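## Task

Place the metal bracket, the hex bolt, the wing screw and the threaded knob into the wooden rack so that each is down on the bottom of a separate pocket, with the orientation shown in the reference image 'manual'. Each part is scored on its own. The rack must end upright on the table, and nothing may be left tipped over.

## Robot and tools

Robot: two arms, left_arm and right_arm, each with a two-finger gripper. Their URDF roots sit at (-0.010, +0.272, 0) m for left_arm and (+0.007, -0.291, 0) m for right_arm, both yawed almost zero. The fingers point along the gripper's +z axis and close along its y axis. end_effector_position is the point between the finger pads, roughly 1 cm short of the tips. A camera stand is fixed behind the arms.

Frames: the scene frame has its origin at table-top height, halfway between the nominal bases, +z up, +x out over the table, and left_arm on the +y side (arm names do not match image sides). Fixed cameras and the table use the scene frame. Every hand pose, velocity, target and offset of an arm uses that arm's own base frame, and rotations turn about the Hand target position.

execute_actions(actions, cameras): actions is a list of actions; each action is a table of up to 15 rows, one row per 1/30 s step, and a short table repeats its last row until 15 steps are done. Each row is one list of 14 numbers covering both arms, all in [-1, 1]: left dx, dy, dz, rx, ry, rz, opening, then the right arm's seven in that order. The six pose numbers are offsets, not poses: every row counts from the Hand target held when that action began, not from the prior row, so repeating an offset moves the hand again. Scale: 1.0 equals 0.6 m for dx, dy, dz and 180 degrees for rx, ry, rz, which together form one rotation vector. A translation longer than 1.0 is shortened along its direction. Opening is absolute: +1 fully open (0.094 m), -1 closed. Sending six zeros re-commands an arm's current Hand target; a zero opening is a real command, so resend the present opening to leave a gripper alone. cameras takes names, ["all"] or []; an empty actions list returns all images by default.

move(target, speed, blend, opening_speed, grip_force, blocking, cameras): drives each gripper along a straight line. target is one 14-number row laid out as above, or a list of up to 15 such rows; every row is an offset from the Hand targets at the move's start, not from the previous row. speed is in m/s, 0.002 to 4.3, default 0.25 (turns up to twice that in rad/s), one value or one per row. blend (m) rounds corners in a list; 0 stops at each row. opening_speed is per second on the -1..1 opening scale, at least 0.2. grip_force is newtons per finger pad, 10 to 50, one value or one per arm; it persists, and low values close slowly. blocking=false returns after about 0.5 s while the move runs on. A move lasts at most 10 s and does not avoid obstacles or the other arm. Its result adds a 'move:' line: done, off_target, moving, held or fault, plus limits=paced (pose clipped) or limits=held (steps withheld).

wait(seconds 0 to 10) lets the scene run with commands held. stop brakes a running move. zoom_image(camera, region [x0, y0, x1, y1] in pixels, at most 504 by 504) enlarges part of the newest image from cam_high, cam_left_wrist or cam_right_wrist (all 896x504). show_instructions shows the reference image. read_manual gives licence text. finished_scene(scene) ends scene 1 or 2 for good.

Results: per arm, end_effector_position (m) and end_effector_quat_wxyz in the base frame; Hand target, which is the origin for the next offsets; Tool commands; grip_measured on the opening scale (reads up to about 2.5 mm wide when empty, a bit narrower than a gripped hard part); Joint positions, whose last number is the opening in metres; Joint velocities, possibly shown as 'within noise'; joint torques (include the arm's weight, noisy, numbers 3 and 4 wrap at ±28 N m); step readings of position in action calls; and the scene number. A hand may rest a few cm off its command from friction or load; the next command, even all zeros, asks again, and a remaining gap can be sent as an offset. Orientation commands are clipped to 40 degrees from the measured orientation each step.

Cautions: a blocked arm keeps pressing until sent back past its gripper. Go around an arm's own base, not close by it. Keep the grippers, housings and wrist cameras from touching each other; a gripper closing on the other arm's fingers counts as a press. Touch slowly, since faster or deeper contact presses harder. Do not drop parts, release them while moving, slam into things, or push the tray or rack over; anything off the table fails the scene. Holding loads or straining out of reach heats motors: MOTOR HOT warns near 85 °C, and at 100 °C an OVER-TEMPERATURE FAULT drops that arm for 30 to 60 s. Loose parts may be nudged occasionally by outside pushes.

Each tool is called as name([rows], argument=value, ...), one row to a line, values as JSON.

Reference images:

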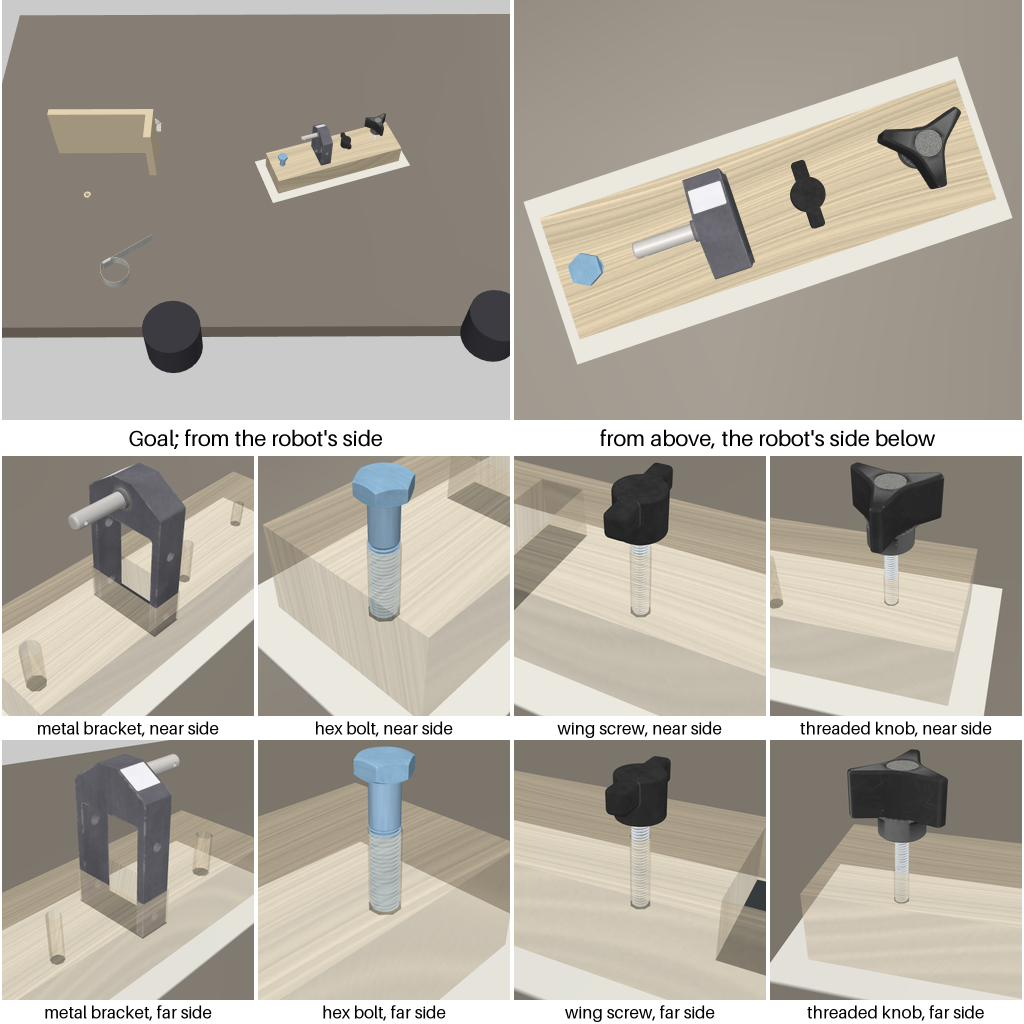

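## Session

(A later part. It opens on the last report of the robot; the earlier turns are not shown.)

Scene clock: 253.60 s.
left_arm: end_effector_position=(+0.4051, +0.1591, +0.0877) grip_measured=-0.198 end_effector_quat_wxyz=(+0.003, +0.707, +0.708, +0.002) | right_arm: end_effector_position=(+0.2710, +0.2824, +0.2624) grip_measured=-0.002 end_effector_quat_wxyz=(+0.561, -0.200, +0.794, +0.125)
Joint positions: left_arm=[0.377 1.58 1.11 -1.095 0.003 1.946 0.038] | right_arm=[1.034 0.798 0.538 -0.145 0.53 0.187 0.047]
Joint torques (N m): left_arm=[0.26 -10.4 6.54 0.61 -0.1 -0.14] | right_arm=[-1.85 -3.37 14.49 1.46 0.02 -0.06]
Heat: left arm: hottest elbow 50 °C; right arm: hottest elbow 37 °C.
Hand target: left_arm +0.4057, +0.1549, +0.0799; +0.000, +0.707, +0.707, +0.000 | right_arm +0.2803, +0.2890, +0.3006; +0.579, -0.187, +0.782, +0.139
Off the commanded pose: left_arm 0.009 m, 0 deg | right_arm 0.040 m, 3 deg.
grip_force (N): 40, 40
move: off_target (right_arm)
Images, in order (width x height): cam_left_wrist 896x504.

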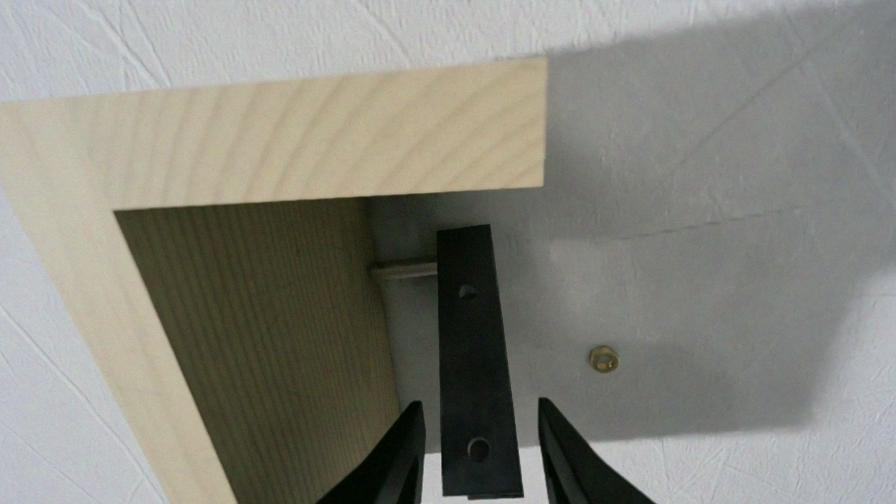

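move([
  [0,0,0,0,0,0,-1,0,0,0,0,0,0,0],
], opening_speed=0.7, grip_force=50)

move([
  [-0.03,0,0.12,0,0,0,-1,0,0,0,0,0,0,0],
  [-0.08,0.0,0.4,0,0,0,-1,0,0,0,0,0,0,0],
], speed=0.15, blend=0.02, cameras=["cam_left_wrist","cam_right_wrist"])

Scene clock: 255.23 s.
left_arm: end_effector_position=(+0.4055, +0.1593, +0.0877) grip_measured=-0.536 end_effector_quat_wxyz=(+0.003, +0.707, +0.708, +0.003) | right_arm: end_effector_position=(+0.2710, +0.2824, +0.2624) grip_measured=-0.002 end_effector_quat_wxyz=(+0.561, -0.200, +0.794, +0.125)
Joint positions: left_arm=[0.377 1.58 1.11 -1.093 0.003 1.946 0.022] | right_arm=[1.034 0.798 0.538 -0.145 0.53 0.187 0.047]
Joint torques (N m): left_arm=[0.21 -10.4 6.6 0.64 -0.09 -0.14] | right_arm=[-1.9 -3.31 14.49 1.44 0.03 -0.07]
Heat: left arm: hottest elbow 49 °C; right arm: hottest elbow 38 °C.
Hand target: left_arm +0.4057, +0.1549, +0.0799; +0.000, +0.707, +0.707, +0.000 | right_arm +0.2803, +0.2890, +0.3006; +0.579, -0.187, +0.782, +0.139
Off the commanded pose: left_arm 0.009 m, 0 deg | right_arm 0.040 m, 3 deg.
move: off_target (right_arm)

Scene clock: 257.50 s.
left_arm: end_effector_position=(+0.3520, +0.1455, +0.2942) grip_measured=-0.537 end_effector_quat_wxyz=(-0.009, +0.707, +0.706, -0.023) | right_arm: end_effector_position=(+0.2710, +0.2824, +0.2624) grip_measured=-0.002 end_effector_quat_wxyz=(+0.561, -0.200, +0.794, +0.125)
Joint positions: left_arm=[0.394 1.368 1.438 -1.69 0.001 1.966 0.022] | right_arm=[1.034 0.798 0.538 -0.145 0.53 0.187 0.047]
Joint torques (N m): left_arm=[2.84 -9.41 12.72 -0.65 -0.08 0.08] | right_arm=[-1.79 -3.37 14.48 1.46 0.02 -0.06]
Heat: left arm: hottest elbow 49 °C; right arm: hottest elbow 38 °C.
Hand target: left_arm +0.3576, +0.1549, +0.3199; +0.000, +0.707, +0.707, +0.000 | right_arm +0.2803, +0.2890, +0.3006; +0.579, -0.187, +0.782, +0.139
Off the commanded pose: left_arm 0.028 m, 3 deg | right_arm 0.040 m, 3 deg.
joint sent to its limit (left arm) — joint 4 (wrist pitch), lower limit. The joint targets still meet the commanded pose.
move: off_target (left_arm, right_arm)
Images, in order (width x height): cam_left_wrist 896x504, cam_right_wrist 896x504.

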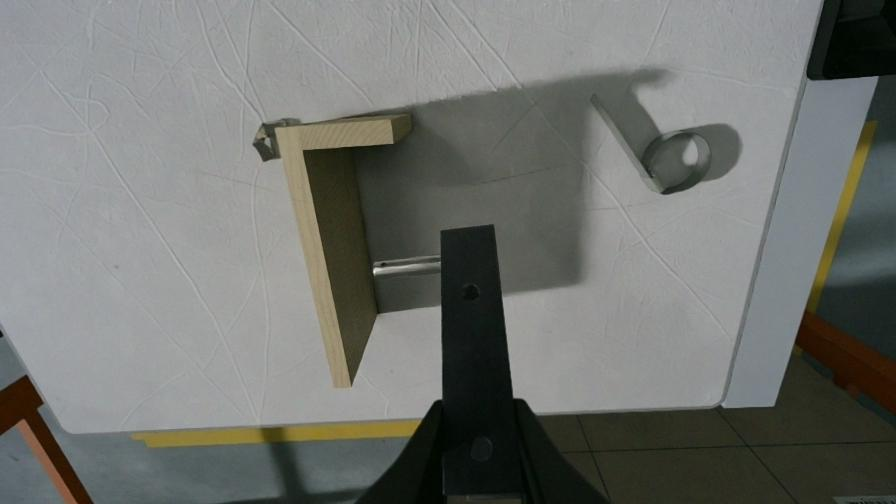

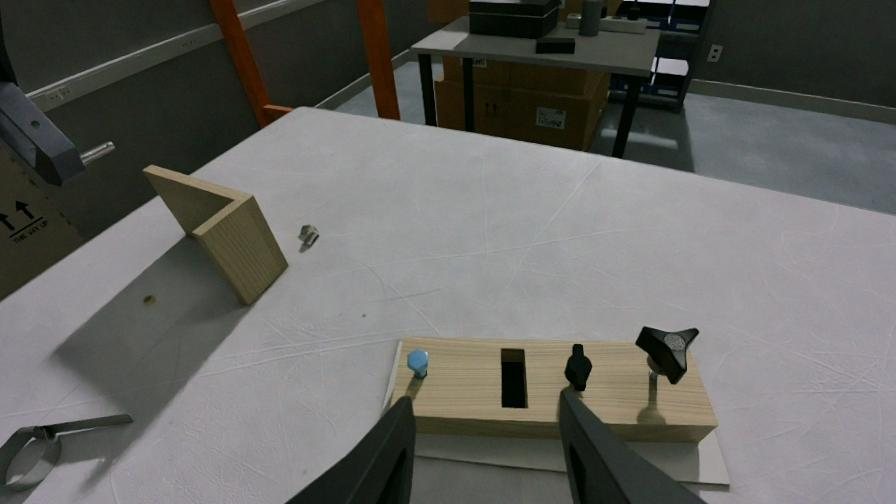

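move([
  [-0.129,-0.175,0.05,0,0,0.5,-1,0.0995,-0.232,0.132,-0.095,0.397,-0.128,0],
  [-0.0293,-0.675,-0.117,-0.465,-0.465,0.326,-1,0.0995,-0.232,0.132,-0.095,0.397,-0.128,0],
], speed=0.3, blend=0.03, cameras=["cam_left_wrist","cam_right_wrist"])

Scene clock: 265.90 s.
left_arm: end_effector_position=(+0.3391, -0.2449, +0.2405) grip_measured=-0.537 end_effector_quat_wxyz=(+0.790, +0.015, +0.613, +0.001) | right_arm: end_effector_position=(+0.3319, +0.1499, +0.3549) grip_measured=-0.001 end_effector_quat_wxyz=(+0.065, +0.000, +0.998, +0.027)
Joint positions: left_arm=[-0.953 1.5 0.374 1.531 -0.89 0.347 0.022] | right_arm=[0.428 1.227 1.466 -1.669 0.004 0.426 0.047]
Joint torques (N m): left_arm=[0.85 -5.95 6.12 2.33 0.28 0.09] | right_arm=[-1.73 -7.47 13.2 0.39 -0.08 -0.07]
Heat: left arm: hottest elbow 48 °C; right arm: hottest elbow 39 °C.
Hand target: left_arm +0.3401, -0.2501, +0.2497; +0.819, +0.000, +0.574, +0.000 | right_arm +0.3400, +0.1499, +0.3798; +0.001, +0.000, +1.000, +0.000
Off the commanded pose: left_arm 0.011 m, 6 deg | right_arm 0.026 m, 8 deg.
joint sent to its limit (left arm) — joint 4 (wrist pitch), upper limit. The joint targets are off in orientation, not in position.
joint sent to its limit (right arm) — joint 4 (wrist pitch), lower limit. The joint targets are off in orientation, not in position.
move: off_target (left_arm, right_arm)
Images, in order (width x height): cam_left_wrist 896x504, cam_right_wrist 896x504.

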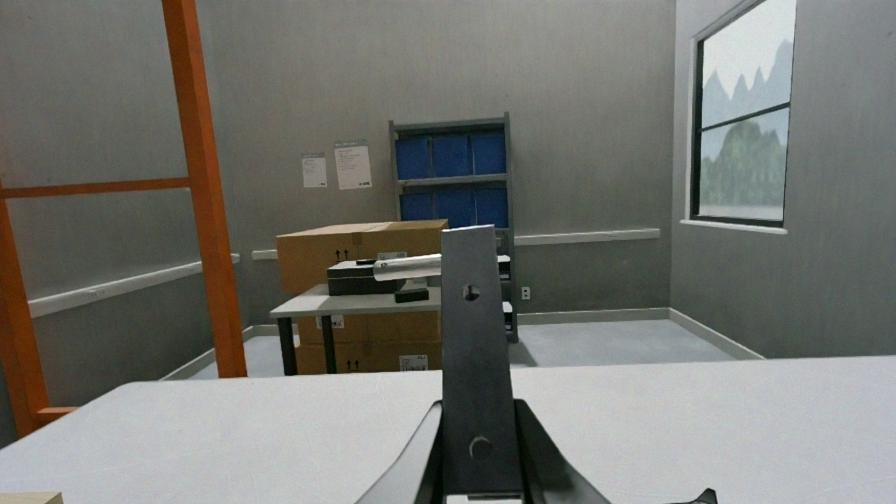

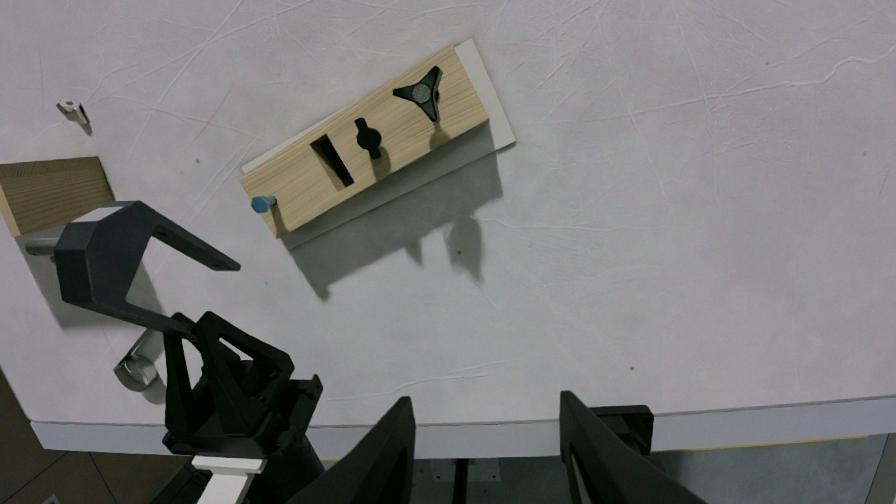

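move([
  [0,0,0,0,0,0,-1,0.0517,0.333,0.01,0,0,0,0],
], speed=0.3, cameras=["cam_left_wrist","cam_right_wrist"])

Scene clock: 270.90 s.
left_arm: end_effector_position=(+0.3391, -0.2450, +0.2405) grip_measured=-0.537 end_effector_quat_wxyz=(+0.790, +0.015, +0.613, +0.001) | right_arm: end_effector_position=(+0.3665, +0.3417, +0.3639) grip_measured=-0.001 end_effector_quat_wxyz=(+0.062, -0.005, +0.997, +0.053)
Joint positions: left_arm=[-0.953 1.5 0.374 1.531 -0.89 0.348 0.022] | right_arm=[0.754 1.577 1.841 -1.671 0.007 0.744 0.047]
Joint torques (N m): left_arm=[0.97 -5.95 6.26 2.3 0.27 0.09] | right_arm=[-0.73 -12.34 13.09 0.53 -0.06 0.15]
Heat: left arm: hottest elbow 47 °C; right arm: hottest elbow 39 °C.
Hand target: left_arm +0.3401, -0.2502, +0.2497; +0.819, +0.000, +0.574, +0.000 | right_arm +0.3710, +0.3496, +0.3861; +0.002, +0.000, +1.000, +0.001
Off the commanded pose: left_arm 0.011 m, 6 deg | right_arm 0.024 m, 9 deg.
joint sent to its limit (left arm) — joint 4 (wrist pitch), upper limit. The joint targets are off in orientation, not in position.
joint sent to its limit (right arm) — joint 4 (wrist pitch), lower limit. The joint targets are off in orientation, not in position.
move: off_target (left_arm, right_arm)
Images, in order (width x height): cam_left_wrist 896x504, cam_right_wrist 896x504.

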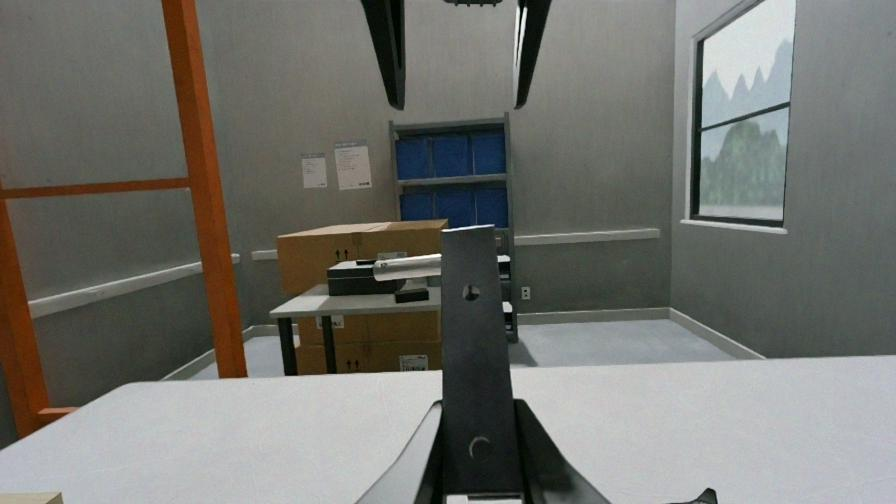

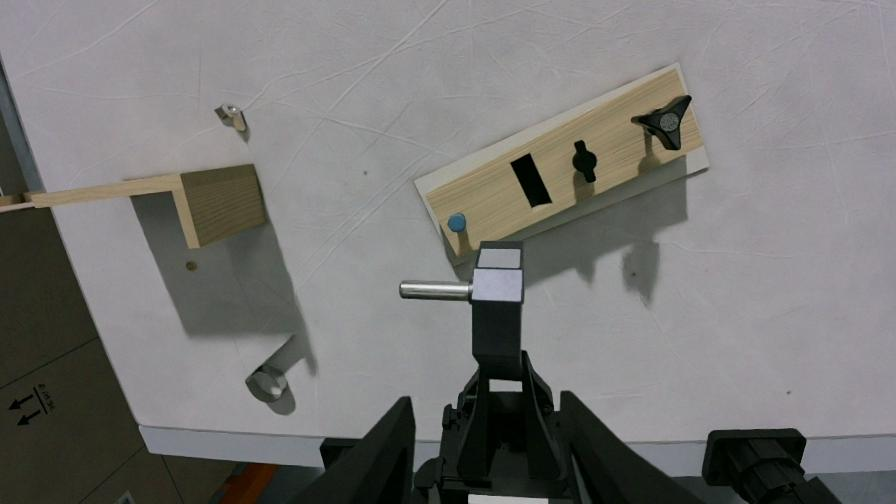

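move([
  [0,0,0,0,0,0,-1,-0.001,0,-0.12,0,0,0,0],
  [0,0,0,0,0,0,-1,-0.001,0,-0.176,0,0,0,0],
], speed=0.12, cameras=["cam_left_wrist","cam_right_wrist"])

Scene clock: 273.50 s.
left_arm: end_effector_position=(+0.3394, -0.2453, +0.2391) grip_measured=-0.537 end_effector_quat_wxyz=(+0.789, +0.016, +0.614, +0.002) | right_arm: end_effector_position=(+0.3670, +0.3440, +0.2857) grip_measured=-0.001 end_effector_quat_wxyz=(-0.002, -0.003, +1.000, -0.002)
Joint positions: left_arm=[-0.953 1.503 0.374 1.531 -0.89 0.348 0.022] | right_arm=[0.754 1.662 1.746 -1.661 0 0.747 0.047]
Joint torques (N m): left_arm=[0.91 -6.59 6.08 2.26 0.28 0.08] | right_arm=[-0.79 -13.04 8.24 1.18 0.16 0.16]
Heat: left arm: hottest elbow 46 °C; right arm: hottest elbow 39 °C.
Hand target: left_arm +0.3401, -0.2502, +0.2497; +0.819, +0.000, +0.574, +0.000 | right_arm +0.3704, +0.3497, +0.2804; +0.002, -0.001, +1.000, +0.000
Off the commanded pose: left_arm 0.012 m, 6 deg | right_arm 0.008 m, 1 deg.
joint sent to its limit (left arm) — joint 4 (wrist pitch), upper limit. The joint targets are off in orientation, not in position.
move: off_target (left_arm)
Images, in order (width x height): cam_left_wrist 896x504, cam_right_wrist 896x504.

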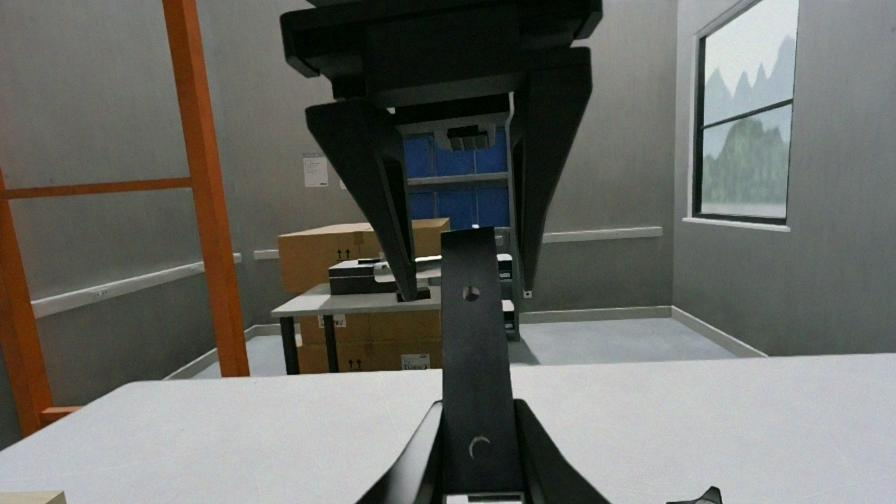

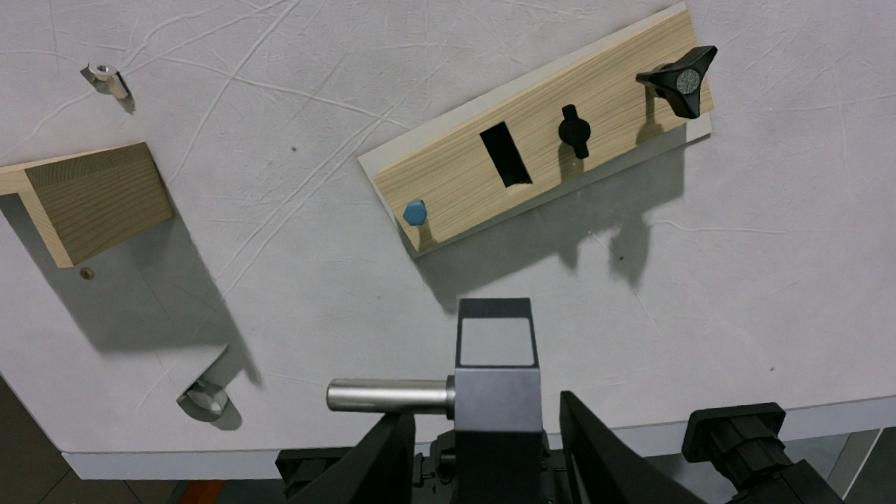

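move([
  [0,0,0,0,0,0,-1,-0.022,0,0.02,0,0,0,0],
  [0,0,0,0,0,0,-1,-0.023,0,-0.028,0,0,0,0],
], speed=0.12, cameras=["cam_left_wrist","cam_right_wrist"])

Scene clock: 275.57 s.
left_arm: end_effector_position=(+0.3394, -0.2454, +0.2387) grip_measured=-0.537 end_effector_quat_wxyz=(+0.789, +0.017, +0.614, +0.003) | right_arm: end_effector_position=(+0.3555, +0.3469, +0.2571) grip_measured=-0.001 end_effector_quat_wxyz=(-0.012, -0.005, +1.000, -0.011)
Joint positions: left_arm=[-0.953 1.505 0.374 1.531 -0.89 0.348 0.022] | right_arm=[0.774 1.659 1.668 -1.613 0 0.764 0.047]
Joint torques (N m): left_arm=[0.85 -6.42 6.12 2.26 0.26 0.08] | right_arm=[-0.79 -15.44 8.05 1.25 0.14 0.19]
Heat: left arm: hottest elbow 46 °C; right arm: hottest elbow 39 °C.
Hand target: left_arm +0.3401, -0.2502, +0.2496; +0.819, +0.000, +0.574, +0.000 | right_arm +0.3566, +0.3497, +0.2636; +0.001, +0.000, +1.000, +0.000
Off the commanded pose: left_arm 0.012 m, 6 deg | right_arm 0.007 m, 2 deg.
joint sent to its limit (left arm) — joint 4 (wrist pitch), upper limit. The joint targets are off in orientation, not in position.
move: off_target (left_arm)
Images, in order (width x height): cam_left_wrist 896x504, cam_right_wrist 896x504.

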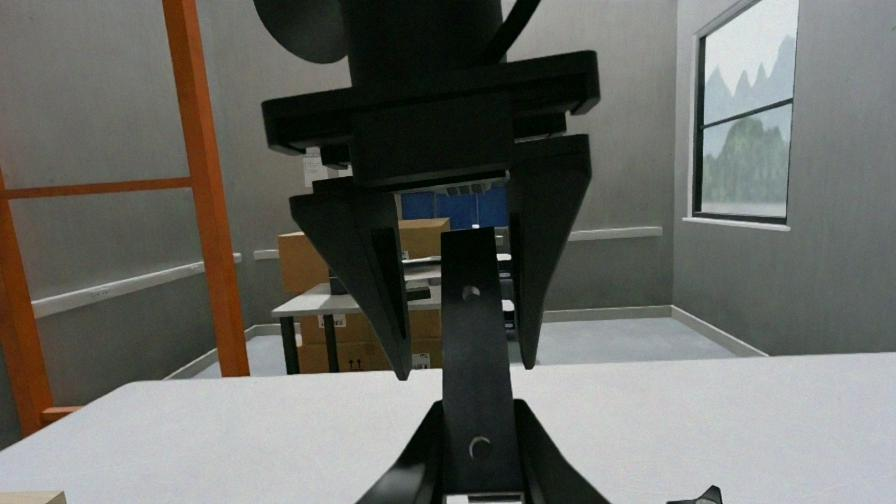

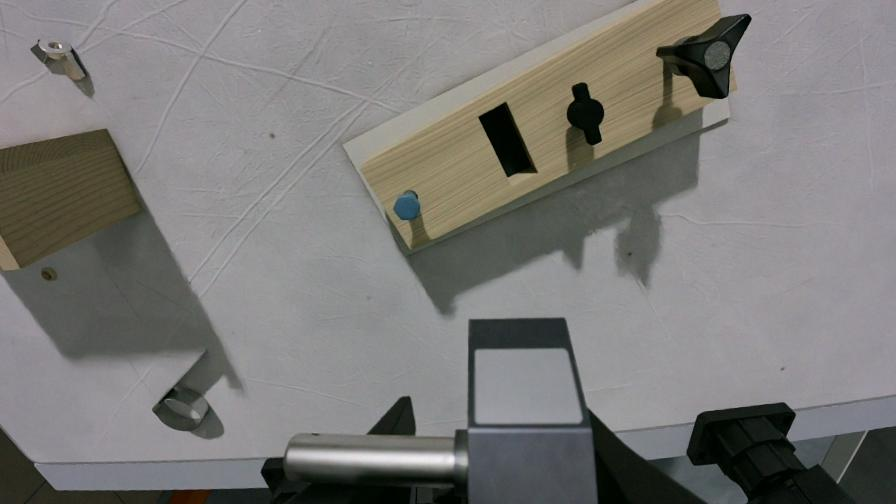

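move([
  [0,0,0,0,0,0,-1,0.0,-0.02,0.004,0,0,0,0],
], speed=0.12, cameras=["cam_left_wrist","cam_right_wrist"])

Scene clock: 276.90 s.
left_arm: end_effector_position=(+0.3394, -0.2454, +0.2387) grip_measured=-0.537 end_effector_quat_wxyz=(+0.789, +0.017, +0.614, +0.003) | right_arm: end_effector_position=(+0.3526, +0.3430, +0.2551) grip_measured=-0.001 end_effector_quat_wxyz=(-0.012, -0.004, +1.000, -0.011)
Joint positions: left_arm=[-0.953 1.505 0.374 1.531 -0.89 0.348 0.022] | right_arm=[0.772 1.646 1.646 -1.603 0 0.764 0.047]
Joint torques (N m): left_arm=[0.73 -6.36 6.11 2.35 0.26 0.07] | right_arm=[-1.32 -15.74 8.12 0.84 0.17 0]
Heat: left arm: hottest elbow 46 °C; right arm: hottest elbow 39 °C.
Hand target: left_arm +0.3401, -0.2502, +0.2496; +0.819, +0.000, +0.574, +0.000 | right_arm +0.3566, +0.3377, +0.2659; +0.001, +0.000, +1.000, +0.000
Off the commanded pose: left_arm 0.012 m, 6 deg | right_arm 0.013 m, 2 deg.
joint sent to its limit (left arm) — joint 4 (wrist pitch), upper limit. The joint targets are off in orientation, not in position.
move: off_target (left_arm, right_arm)
Images, in order (width x height): cam_left_wrist 896x504, cam_right_wrist 896x504.

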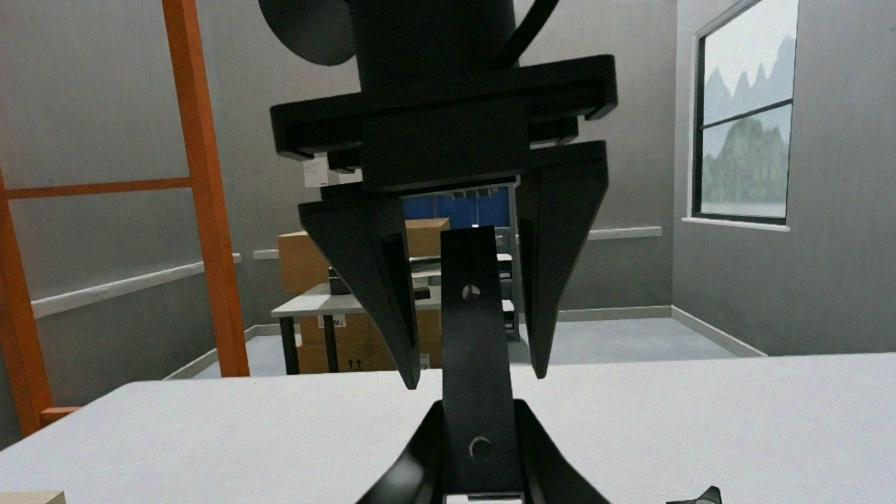

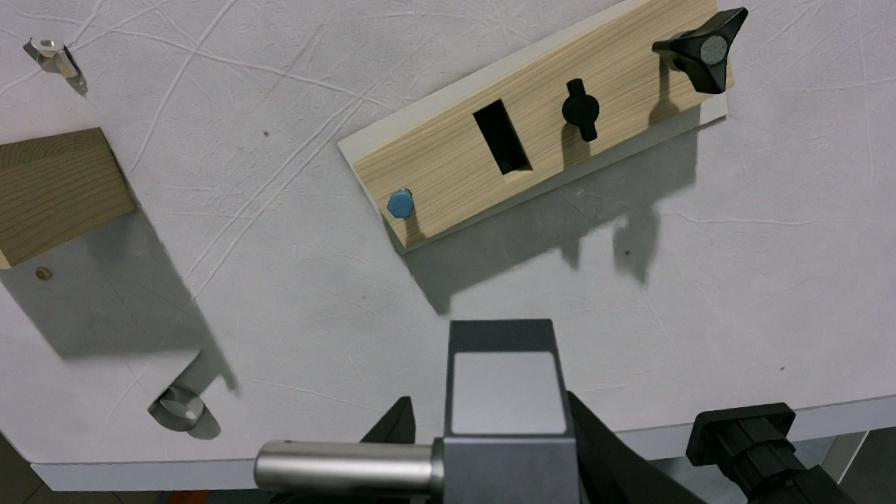

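move(target=[0,0,0,0,0,0,-1,-0.003,0.006,-0.015,0,0,0,-1], opening_speed=0.6, cameras=["cam_left_wrist"])

Scene clock: 278.87 s.
left_arm: end_effector_position=(+0.3395, -0.2448, +0.2385) grip_measured=-0.537 end_effector_quat_wxyz=(+0.789, +0.015, +0.615, +0.004) | right_arm: end_effector_position=(+0.3517, +0.3418, +0.2502) grip_measured=-0.578 end_effector_quat_wxyz=(-0.010, -0.002, +1.000, -0.010)
Joint positions: left_arm=[-0.953 1.505 0.374 1.531 -0.893 0.348 0.022] | right_arm=[0.772 1.64 1.625 -1.585 0 0.768 0.02]
Joint torques (N m): left_arm=[0.56 -6.42 6.12 2.39 0.37 0.1] | right_arm=[-1.26 -15.15 8.2 1.06 0.15 0.04]
Heat: left arm: hottest elbow 45 °C; right arm: hottest elbow 39 °C.
Hand target: left_arm +0.3401, -0.2502, +0.2496; +0.819, +0.000, +0.574, +0.000 | right_arm +0.3548, +0.3413, +0.2570; +0.001, -0.001, +1.000, +0.001
Off the commanded pose: left_arm 0.012 m, 6 deg | right_arm 0.007 m, 2 deg.
joint sent to its limit (left arm) — joint 4 (wrist pitch), upper limit. The joint targets are off in orientation, not in position.
move: off_target (left_arm)
Images, in order (width x height): cam_left_wrist 896x504.

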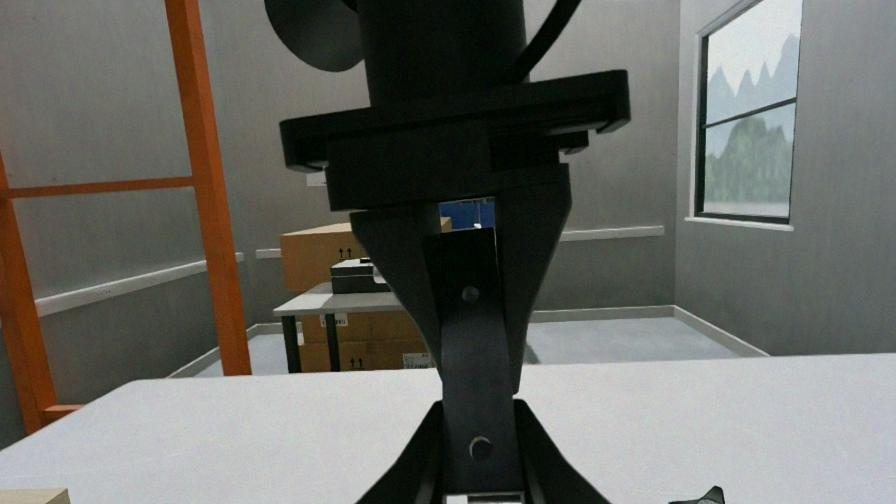

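move(target=[0,0,0,0,0,0,-0.2,0,0,0,0,0,0,-1], opening_speed=0.6)

move([
  [-0.16,0,-0.055,0,0,0,-0.2,0,0,0,0,0,0,-1],
  [-0.16,0,-0.0,0,0.40,0,-0.2,0,0,0,0,0,0,-1],
], speed=0.3, blend=0.01, cameras=["cam_right_wrist"])

Scene clock: 280.97 s.
left_arm: end_effector_position=(+0.3390, -0.2454, +0.2402) grip_measured=-0.203 end_effector_quat_wxyz=(+0.791, +0.015, +0.612, +0.000) | right_arm: end_effector_position=(+0.3517, +0.3419, +0.2484) grip_measured=-0.579 end_effector_quat_wxyz=(-0.010, -0.002, +1.000, -0.010)
Joint positions: left_arm=[-0.953 1.505 0.374 1.539 -0.887 0.349 0.037] | right_arm=[0.772 1.64 1.62 -1.58 0 0.768 0.02]
Joint torques (N m): left_arm=[0.97 -6.3 6.09 1.95 0.18 0.06] | right_arm=[-1.32 -15.15 8.53 0.88 0.16 0.04]
Heat: left arm: hottest elbow 45 °C; right arm: hottest elbow 39 °C.
Hand target: left_arm +0.3401, -0.2502, +0.2496; +0.819, +0.000, +0.574, +0.000 | right_arm +0.3548, +0.3413, +0.2570; +0.001, +0.000, +1.000, +0.000
Off the commanded pose: left_arm 0.011 m, 6 deg | right_arm 0.009 m, 2 deg.
joint sent to its limit (left arm) — joint 4 (wrist pitch), upper limit. The joint targets are off in orientation, not in position.
move: off_target (left_arm)

Scene clock: 284.70 s.
left_arm: end_effector_position=(+0.2344, -0.2420, +0.2287) grip_measured=-0.202 end_effector_quat_wxyz=(+0.320, +0.018, +0.947, +0.014) | right_arm: end_effector_position=(+0.3517, +0.3419, +0.2484) grip_measured=-0.579 end_effector_quat_wxyz=(-0.010, -0.002, +1.000, -0.010)
Joint positions: left_arm=[-1.084 0.998 0.871 -1.115 -0.573 -0.948 0.037] | right_arm=[0.772 1.64 1.62 -1.58 0 0.768 0.02]
Joint torques (N m): left_arm=[2.49 -2.84 13.01 0.23 -0.34 -0.2] | right_arm=[-1.32 -15.27 8.53 0.87 0.16 0.05]
Heat: left arm: hottest elbow 45 °C; right arm: hottest elbow 38 °C.
Hand target: left_arm +0.2440, -0.2502, +0.2496; +0.325, +0.000, +0.946, +0.000 | right_arm +0.3548, +0.3413, +0.2570; +0.001, +0.000, +1.000, +0.000
Off the commanded pose: left_arm 0.025 m, 3 deg | right_arm 0.009 m, 2 deg.
move: off_target (left_arm)
Images, in order (width x height): cam_right_wrist 896x504.

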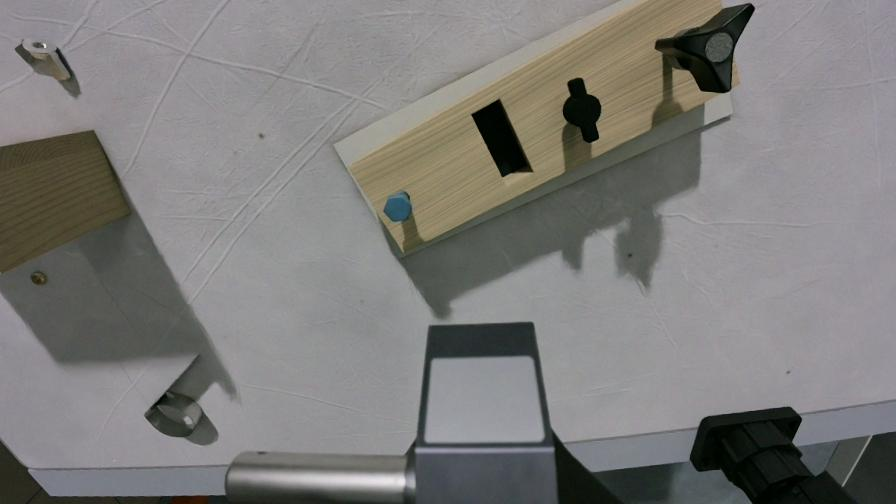

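move([
  [0.01,0.45,0.034,-0.130,-0.173,-0.234,-0.45,0,0,0.09,0,0,0,-1],
  [0.01,0.45,0.034,-0.130,-0.173,-0.234,-0.45,0.08,-0.039,0.03,0.067,-0.292,0.134,-1],
  [0.01,0.45,0.034,-0.130,-0.173,-0.234,-0.45,0.08,-0.039,-0.13,0.067,-0.292,0.134,-1],
], speed=0.3, blend=0.02, cameras=["cam_left_wrist","cam_right_wrist"])

zoom_image(camera="cam_left_wrist", region=[400, 150, 620, 370])

Scene clock: 289.87 s.
left_arm: end_effector_position=(+0.2422, +0.0152, +0.2553) grip_measured=-0.448 end_effector_quat_wxyz=(+0.529, +0.251, +0.750, -0.308) | right_arm: end_effector_position=(+0.3936, +0.3171, +0.1659) grip_measured=-0.579 end_effector_quat_wxyz=(+0.422, -0.207, +0.877, +0.094)
Joint positions: left_arm=[0.827 0.946 0.653 -1.668 1.297 1.77 0.026] | right_arm=[0.761 1.303 0.778 -0.175 0.24 0.186 0.02]
Joint torques (N m): left_arm=[-0.15 -0.73 11.37 -1.03 0.37 0.06] | right_arm=[-1.9 -9.11 9.14 2.73 0.02 -0.05]
Heat: left arm: hottest elbow 46 °C; right arm: hottest elbow 38 °C.
Hand target: left_arm +0.2500, +0.0198, +0.2700; +0.532, +0.269, +0.745, -0.299 | right_arm +0.4028, +0.3178, +0.1790; +0.440, -0.202, +0.869, +0.101
Off the commanded pose: left_arm 0.017 m, 2 deg | right_arm 0.016 m, 2 deg.
move: off_target (left_arm, right_arm)
Images, in order (width x height): cam_left_wrist 896x504, cam_right_wrist 896x504.

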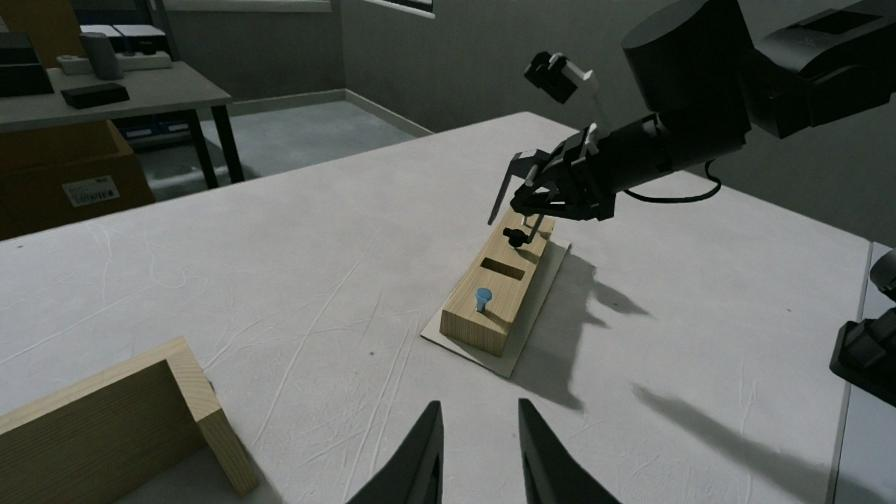

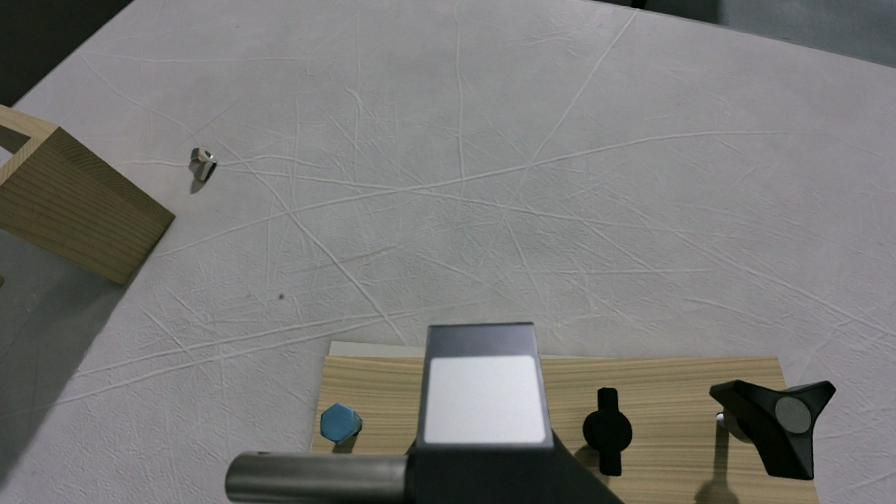

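Scaled by 2.291 from the camera's 896x504 image, which has a finer 1280x720 frame.

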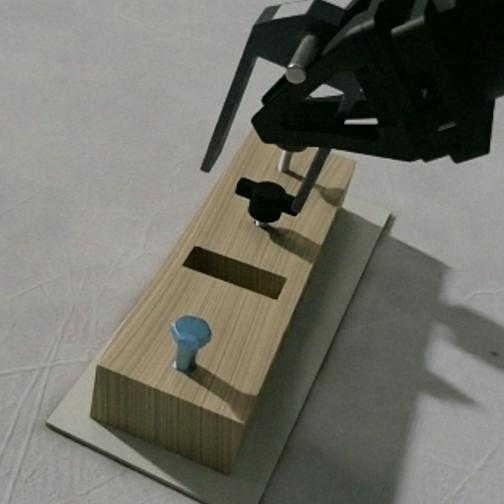

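move([
  [0,0,0,0,0,0,-0.45,0.01,-0.009,-0.02,-0.0195,0.040,0,-1],
  [0,0,0,0,0,0,-0.45,0.01,-0.009,-0.075,-0.0195,0.040,0,-1],
], speed=0.12, blend=0.005, cameras=["cam_left_wrist"])

zoom_image(camera="cam_left_wrist", region=[450, 180, 590, 300])

Scene clock: 292.83 s.
left_arm: end_effector_position=(+0.2422, +0.0152, +0.2553) grip_measured=-0.448 end_effector_quat_wxyz=(+0.529, +0.251, +0.750, -0.308) | right_arm: end_effector_position=(+0.3910, +0.3037, +0.1141) grip_measured=-0.579 end_effector_quat_wxyz=(+0.354, -0.217, +0.907, +0.075)
Joint positions: left_arm=[0.827 0.946 0.653 -1.668 1.297 1.771 0.026] | right_arm=[0.728 1.384 0.78 -0.247 0.19 0.185 0.02]
Joint torques (N m): left_arm=[-0.03 -0.73 11.22 -1.01 0.36 0.08] | right_arm=[-1.79 -9.11 10.65 2.28 0.02 0.03]
Heat: left arm: hottest elbow 45 °C; right arm: hottest elbow 38 °C.
Hand target: left_arm +0.2500, +0.0198, +0.2700; +0.532, +0.269, +0.745, -0.300 | right_arm +0.4089, +0.3123, +0.1341; +0.378, -0.208, +0.898, +0.087
Off the commanded pose: left_arm 0.017 m, 2 deg | right_arm 0.028 m, 3 deg.
move: off_target (left_arm, right_arm)
Images, in order (width x height): cam_left_wrist 896x504.

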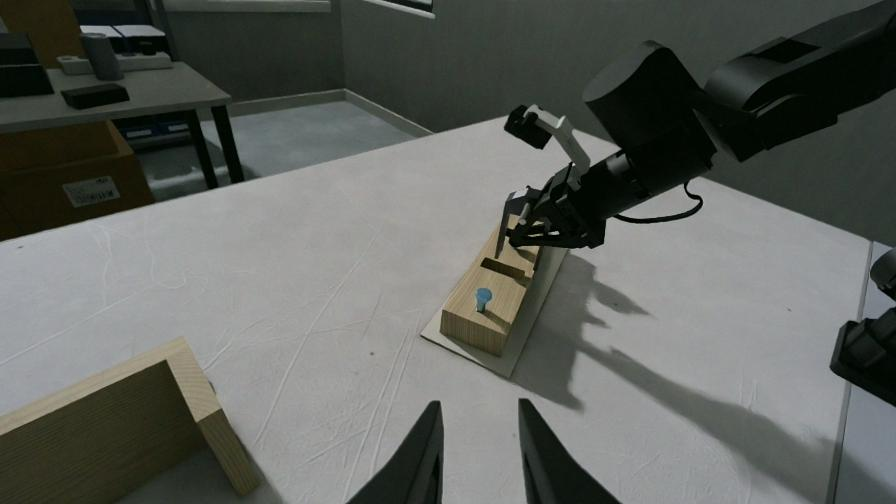

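Scaled by 3.600 from the camera's 896x504 image, which has a finer 1280x720 frame.

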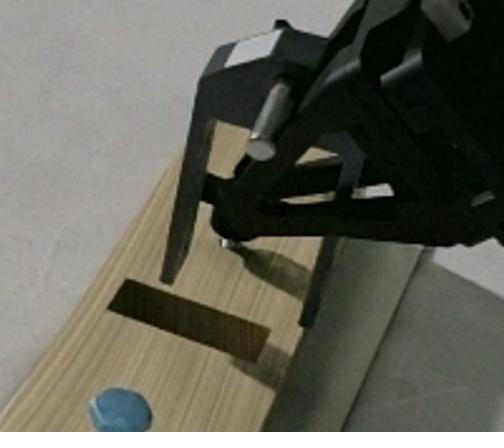

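move([
  [0,0,0,0,0,0,-0.45,0.017,0.015,0.06,0,0,0,-1],
  [0,0,0,0,0,0,-0.45,0.015,0.0135,0.012,0,0,0,-1],
], speed=0.12, cameras=["cam_left_wrist"])

zoom_image(camera="cam_left_wrist", region=[450, 180, 590, 300])

Scene clock: 295.10 s.
left_arm: end_effector_position=(+0.2422, +0.0152, +0.2553) grip_measured=-0.448 end_effector_quat_wxyz=(+0.529, +0.251, +0.750, -0.308) | right_arm: end_effector_position=(+0.4046, +0.3158, +0.1272) grip_measured=-0.579 end_effector_quat_wxyz=(+0.359, -0.216, +0.905, +0.078)
Joint positions: left_arm=[0.827 0.946 0.653 -1.668 1.297 1.771 0.026] | right_arm=[0.728 1.406 0.836 -0.269 0.19 0.185 0.02]
Joint torques (N m): left_arm=[-0.03 -0.62 11.29 -1.05 0.38 0.09] | right_arm=[-1.79 -9.76 9.73 2.36 0.03 0.03]
Heat: left arm: hottest elbow 45 °C; right arm: hottest elbow 39 °C.
Hand target: left_arm +0.2500, +0.0198, +0.2700; +0.532, +0.269, +0.745, -0.300 | right_arm +0.4179, +0.3205, +0.1412; +0.378, -0.208, +0.898, +0.087
Off the commanded pose: left_arm 0.017 m, 2 deg | right_arm 0.020 m, 3 deg.
move: off_target (left_arm, right_arm)
Images, in order (width x height): cam_left_wrist 896x504.

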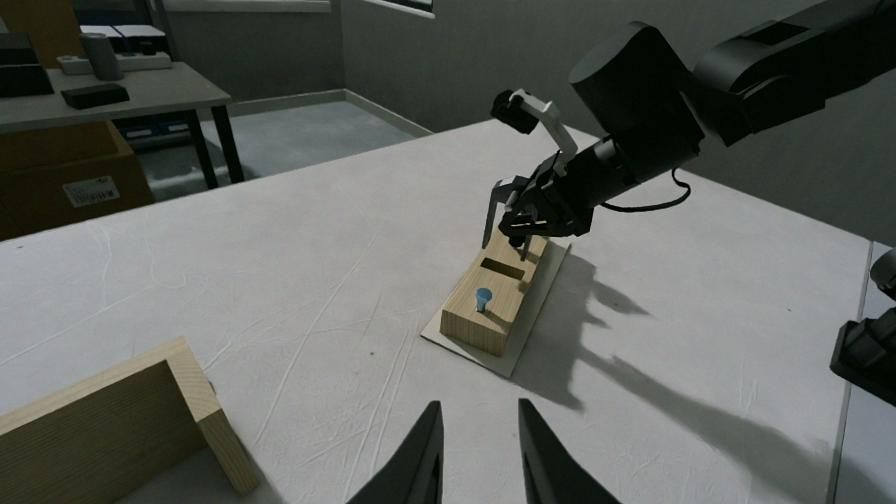

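Scaled by 3.600 from the camera's 896x504 image, which has a finer 1280x720 frame.

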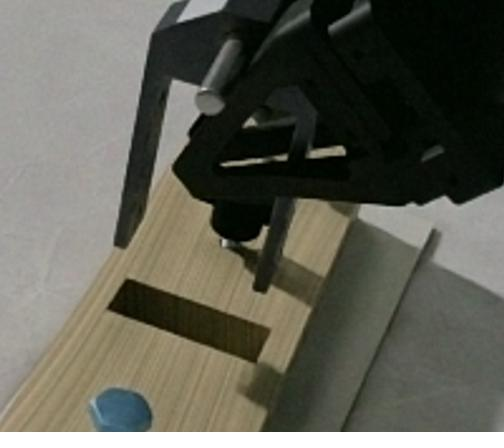

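move([
  [0,0,0,0,0,0,-0.45,-0.004,0.0,-0.027,0,0,0,-1],
], speed=0.1, cameras=["cam_left_wrist"])

zoom_image(camera="cam_left_wrist", region=[450, 180, 590, 300])

Scene clock: 297.00 s.
left_arm: end_effector_position=(+0.2422, +0.0152, +0.2553) grip_measured=-0.448 end_effector_quat_wxyz=(+0.529, +0.251, +0.750, -0.308) | right_arm: end_effector_position=(+0.4082, +0.3190, +0.1189) grip_measured=-0.579 end_effector_quat_wxyz=(+0.366, -0.215, +0.902, +0.081)
Joint positions: left_arm=[0.827 0.946 0.653 -1.668 1.297 1.771 0.026] | right_arm=[0.728 1.429 0.826 -0.219 0.19 0.185 0.02]
Joint torques (N m): left_arm=[-0.15 -0.5 11.32 -0.99 0.36 0.1] | right_arm=[-1.55 -9.93 8.28 2.54 0.12 0.07]
Heat: left arm: hottest elbow 45 °C; right arm: hottest elbow 39 °C.
Hand target: left_arm +0.2500, +0.0198, +0.2700; +0.532, +0.269, +0.745, -0.300 | right_arm +0.4155, +0.3205, +0.1249; +0.378, -0.208, +0.898, +0.087
Off the commanded pose: left_arm 0.017 m, 2 deg | right_arm 0.010 m, 2 deg.
move: off_target (left_arm)
Images, in order (width x height): cam_left_wrist 896x504.

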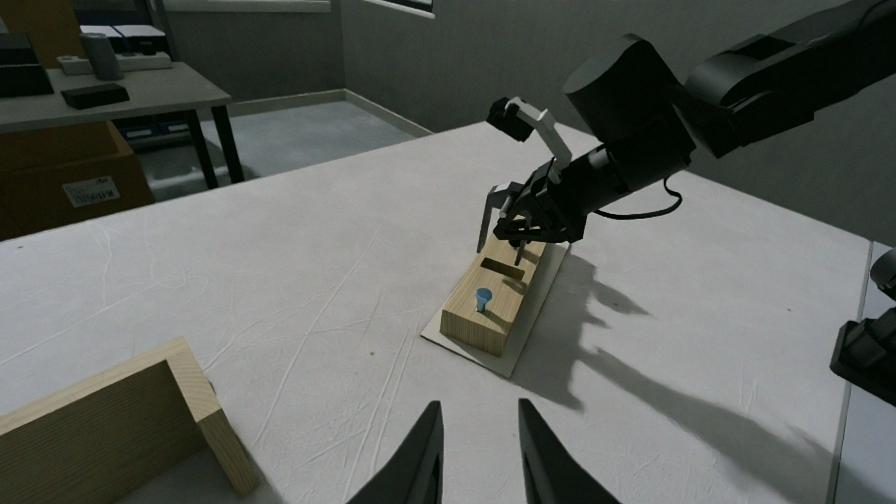

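Scaled by 3.600 from the camera's 896x504 image, which has a finer 1280x720 frame.

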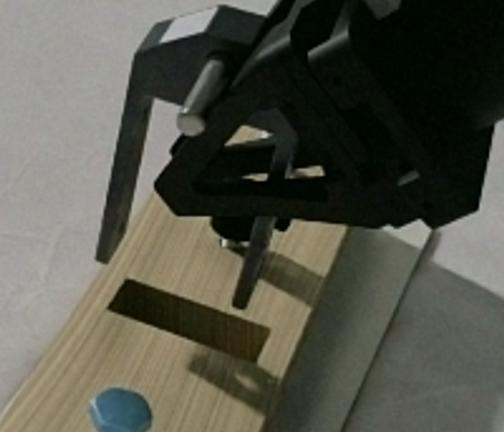

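move([
  [0,0,0,0,0,0,-0.45,-0.015,-0.008,0.005,0,0,0,-1],
  [0,0,0,0,0,0,-0.45,-0.015,-0.008,-0.012,0,0,0,-1],
], speed=0.1, cameras=["cam_left_wrist"])

zoom_image(camera="cam_left_wrist", region=[450, 180, 590, 300])

Scene clock: 298.90 s.
left_arm: end_effector_position=(+0.2422, +0.0152, +0.2553) grip_measured=-0.448 end_effector_quat_wxyz=(+0.529, +0.251, +0.750, -0.308) | right_arm: end_effector_position=(+0.4007, +0.3123, +0.1064) grip_measured=-0.579 end_effector_quat_wxyz=(+0.361, -0.216, +0.904, +0.079)
Joint positions: left_arm=[0.827 0.946 0.653 -1.668 1.297 1.771 0.026] | right_arm=[0.728 1.428 0.791 -0.197 0.19 0.185 0.02]
Joint torques (N m): left_arm=[0.03 -0.97 11.36 -1.05 0.39 0.07] | right_arm=[-1.14 -10.75 8.03 2.55 0.28 0.12]
Heat: left arm: hottest elbow 45 °C; right arm: hottest elbow 39 °C.
Hand target: left_arm +0.2500, +0.0198, +0.2700; +0.532, +0.269, +0.745, -0.300 | right_arm +0.4065, +0.3156, +0.1178; +0.378, -0.208, +0.898, +0.087
Off the commanded pose: left_arm 0.017 m, 2 deg | right_arm 0.013 m, 2 deg.
move: off_target (left_arm, right_arm)
Images, in order (width x height): cam_left_wrist 896x504.

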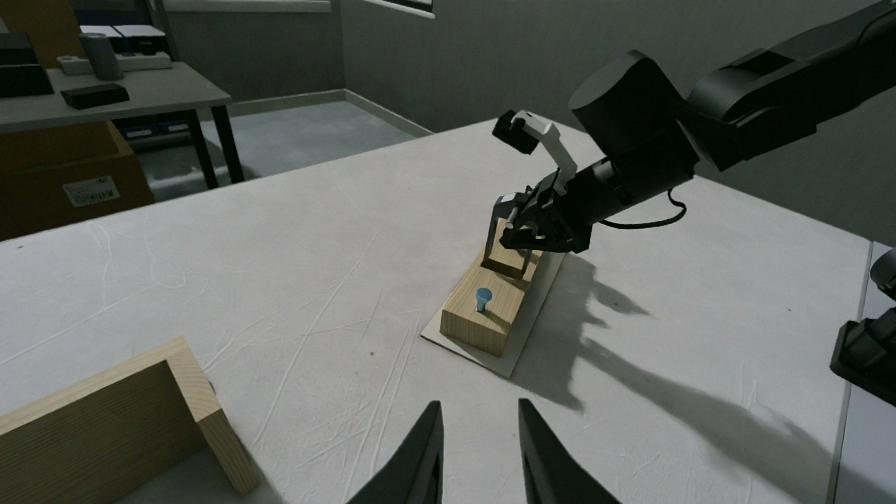

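Scaled by 3.600 from the camera's 896x504 image, which has a finer 1280x720 frame.

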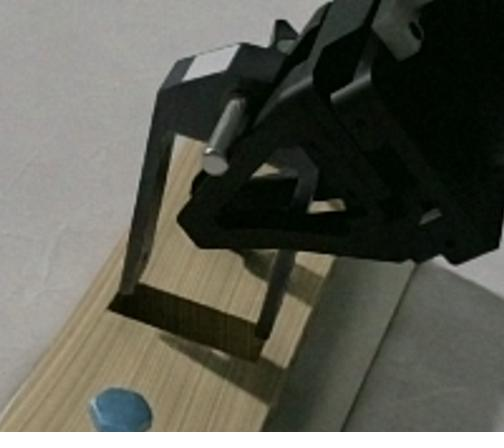

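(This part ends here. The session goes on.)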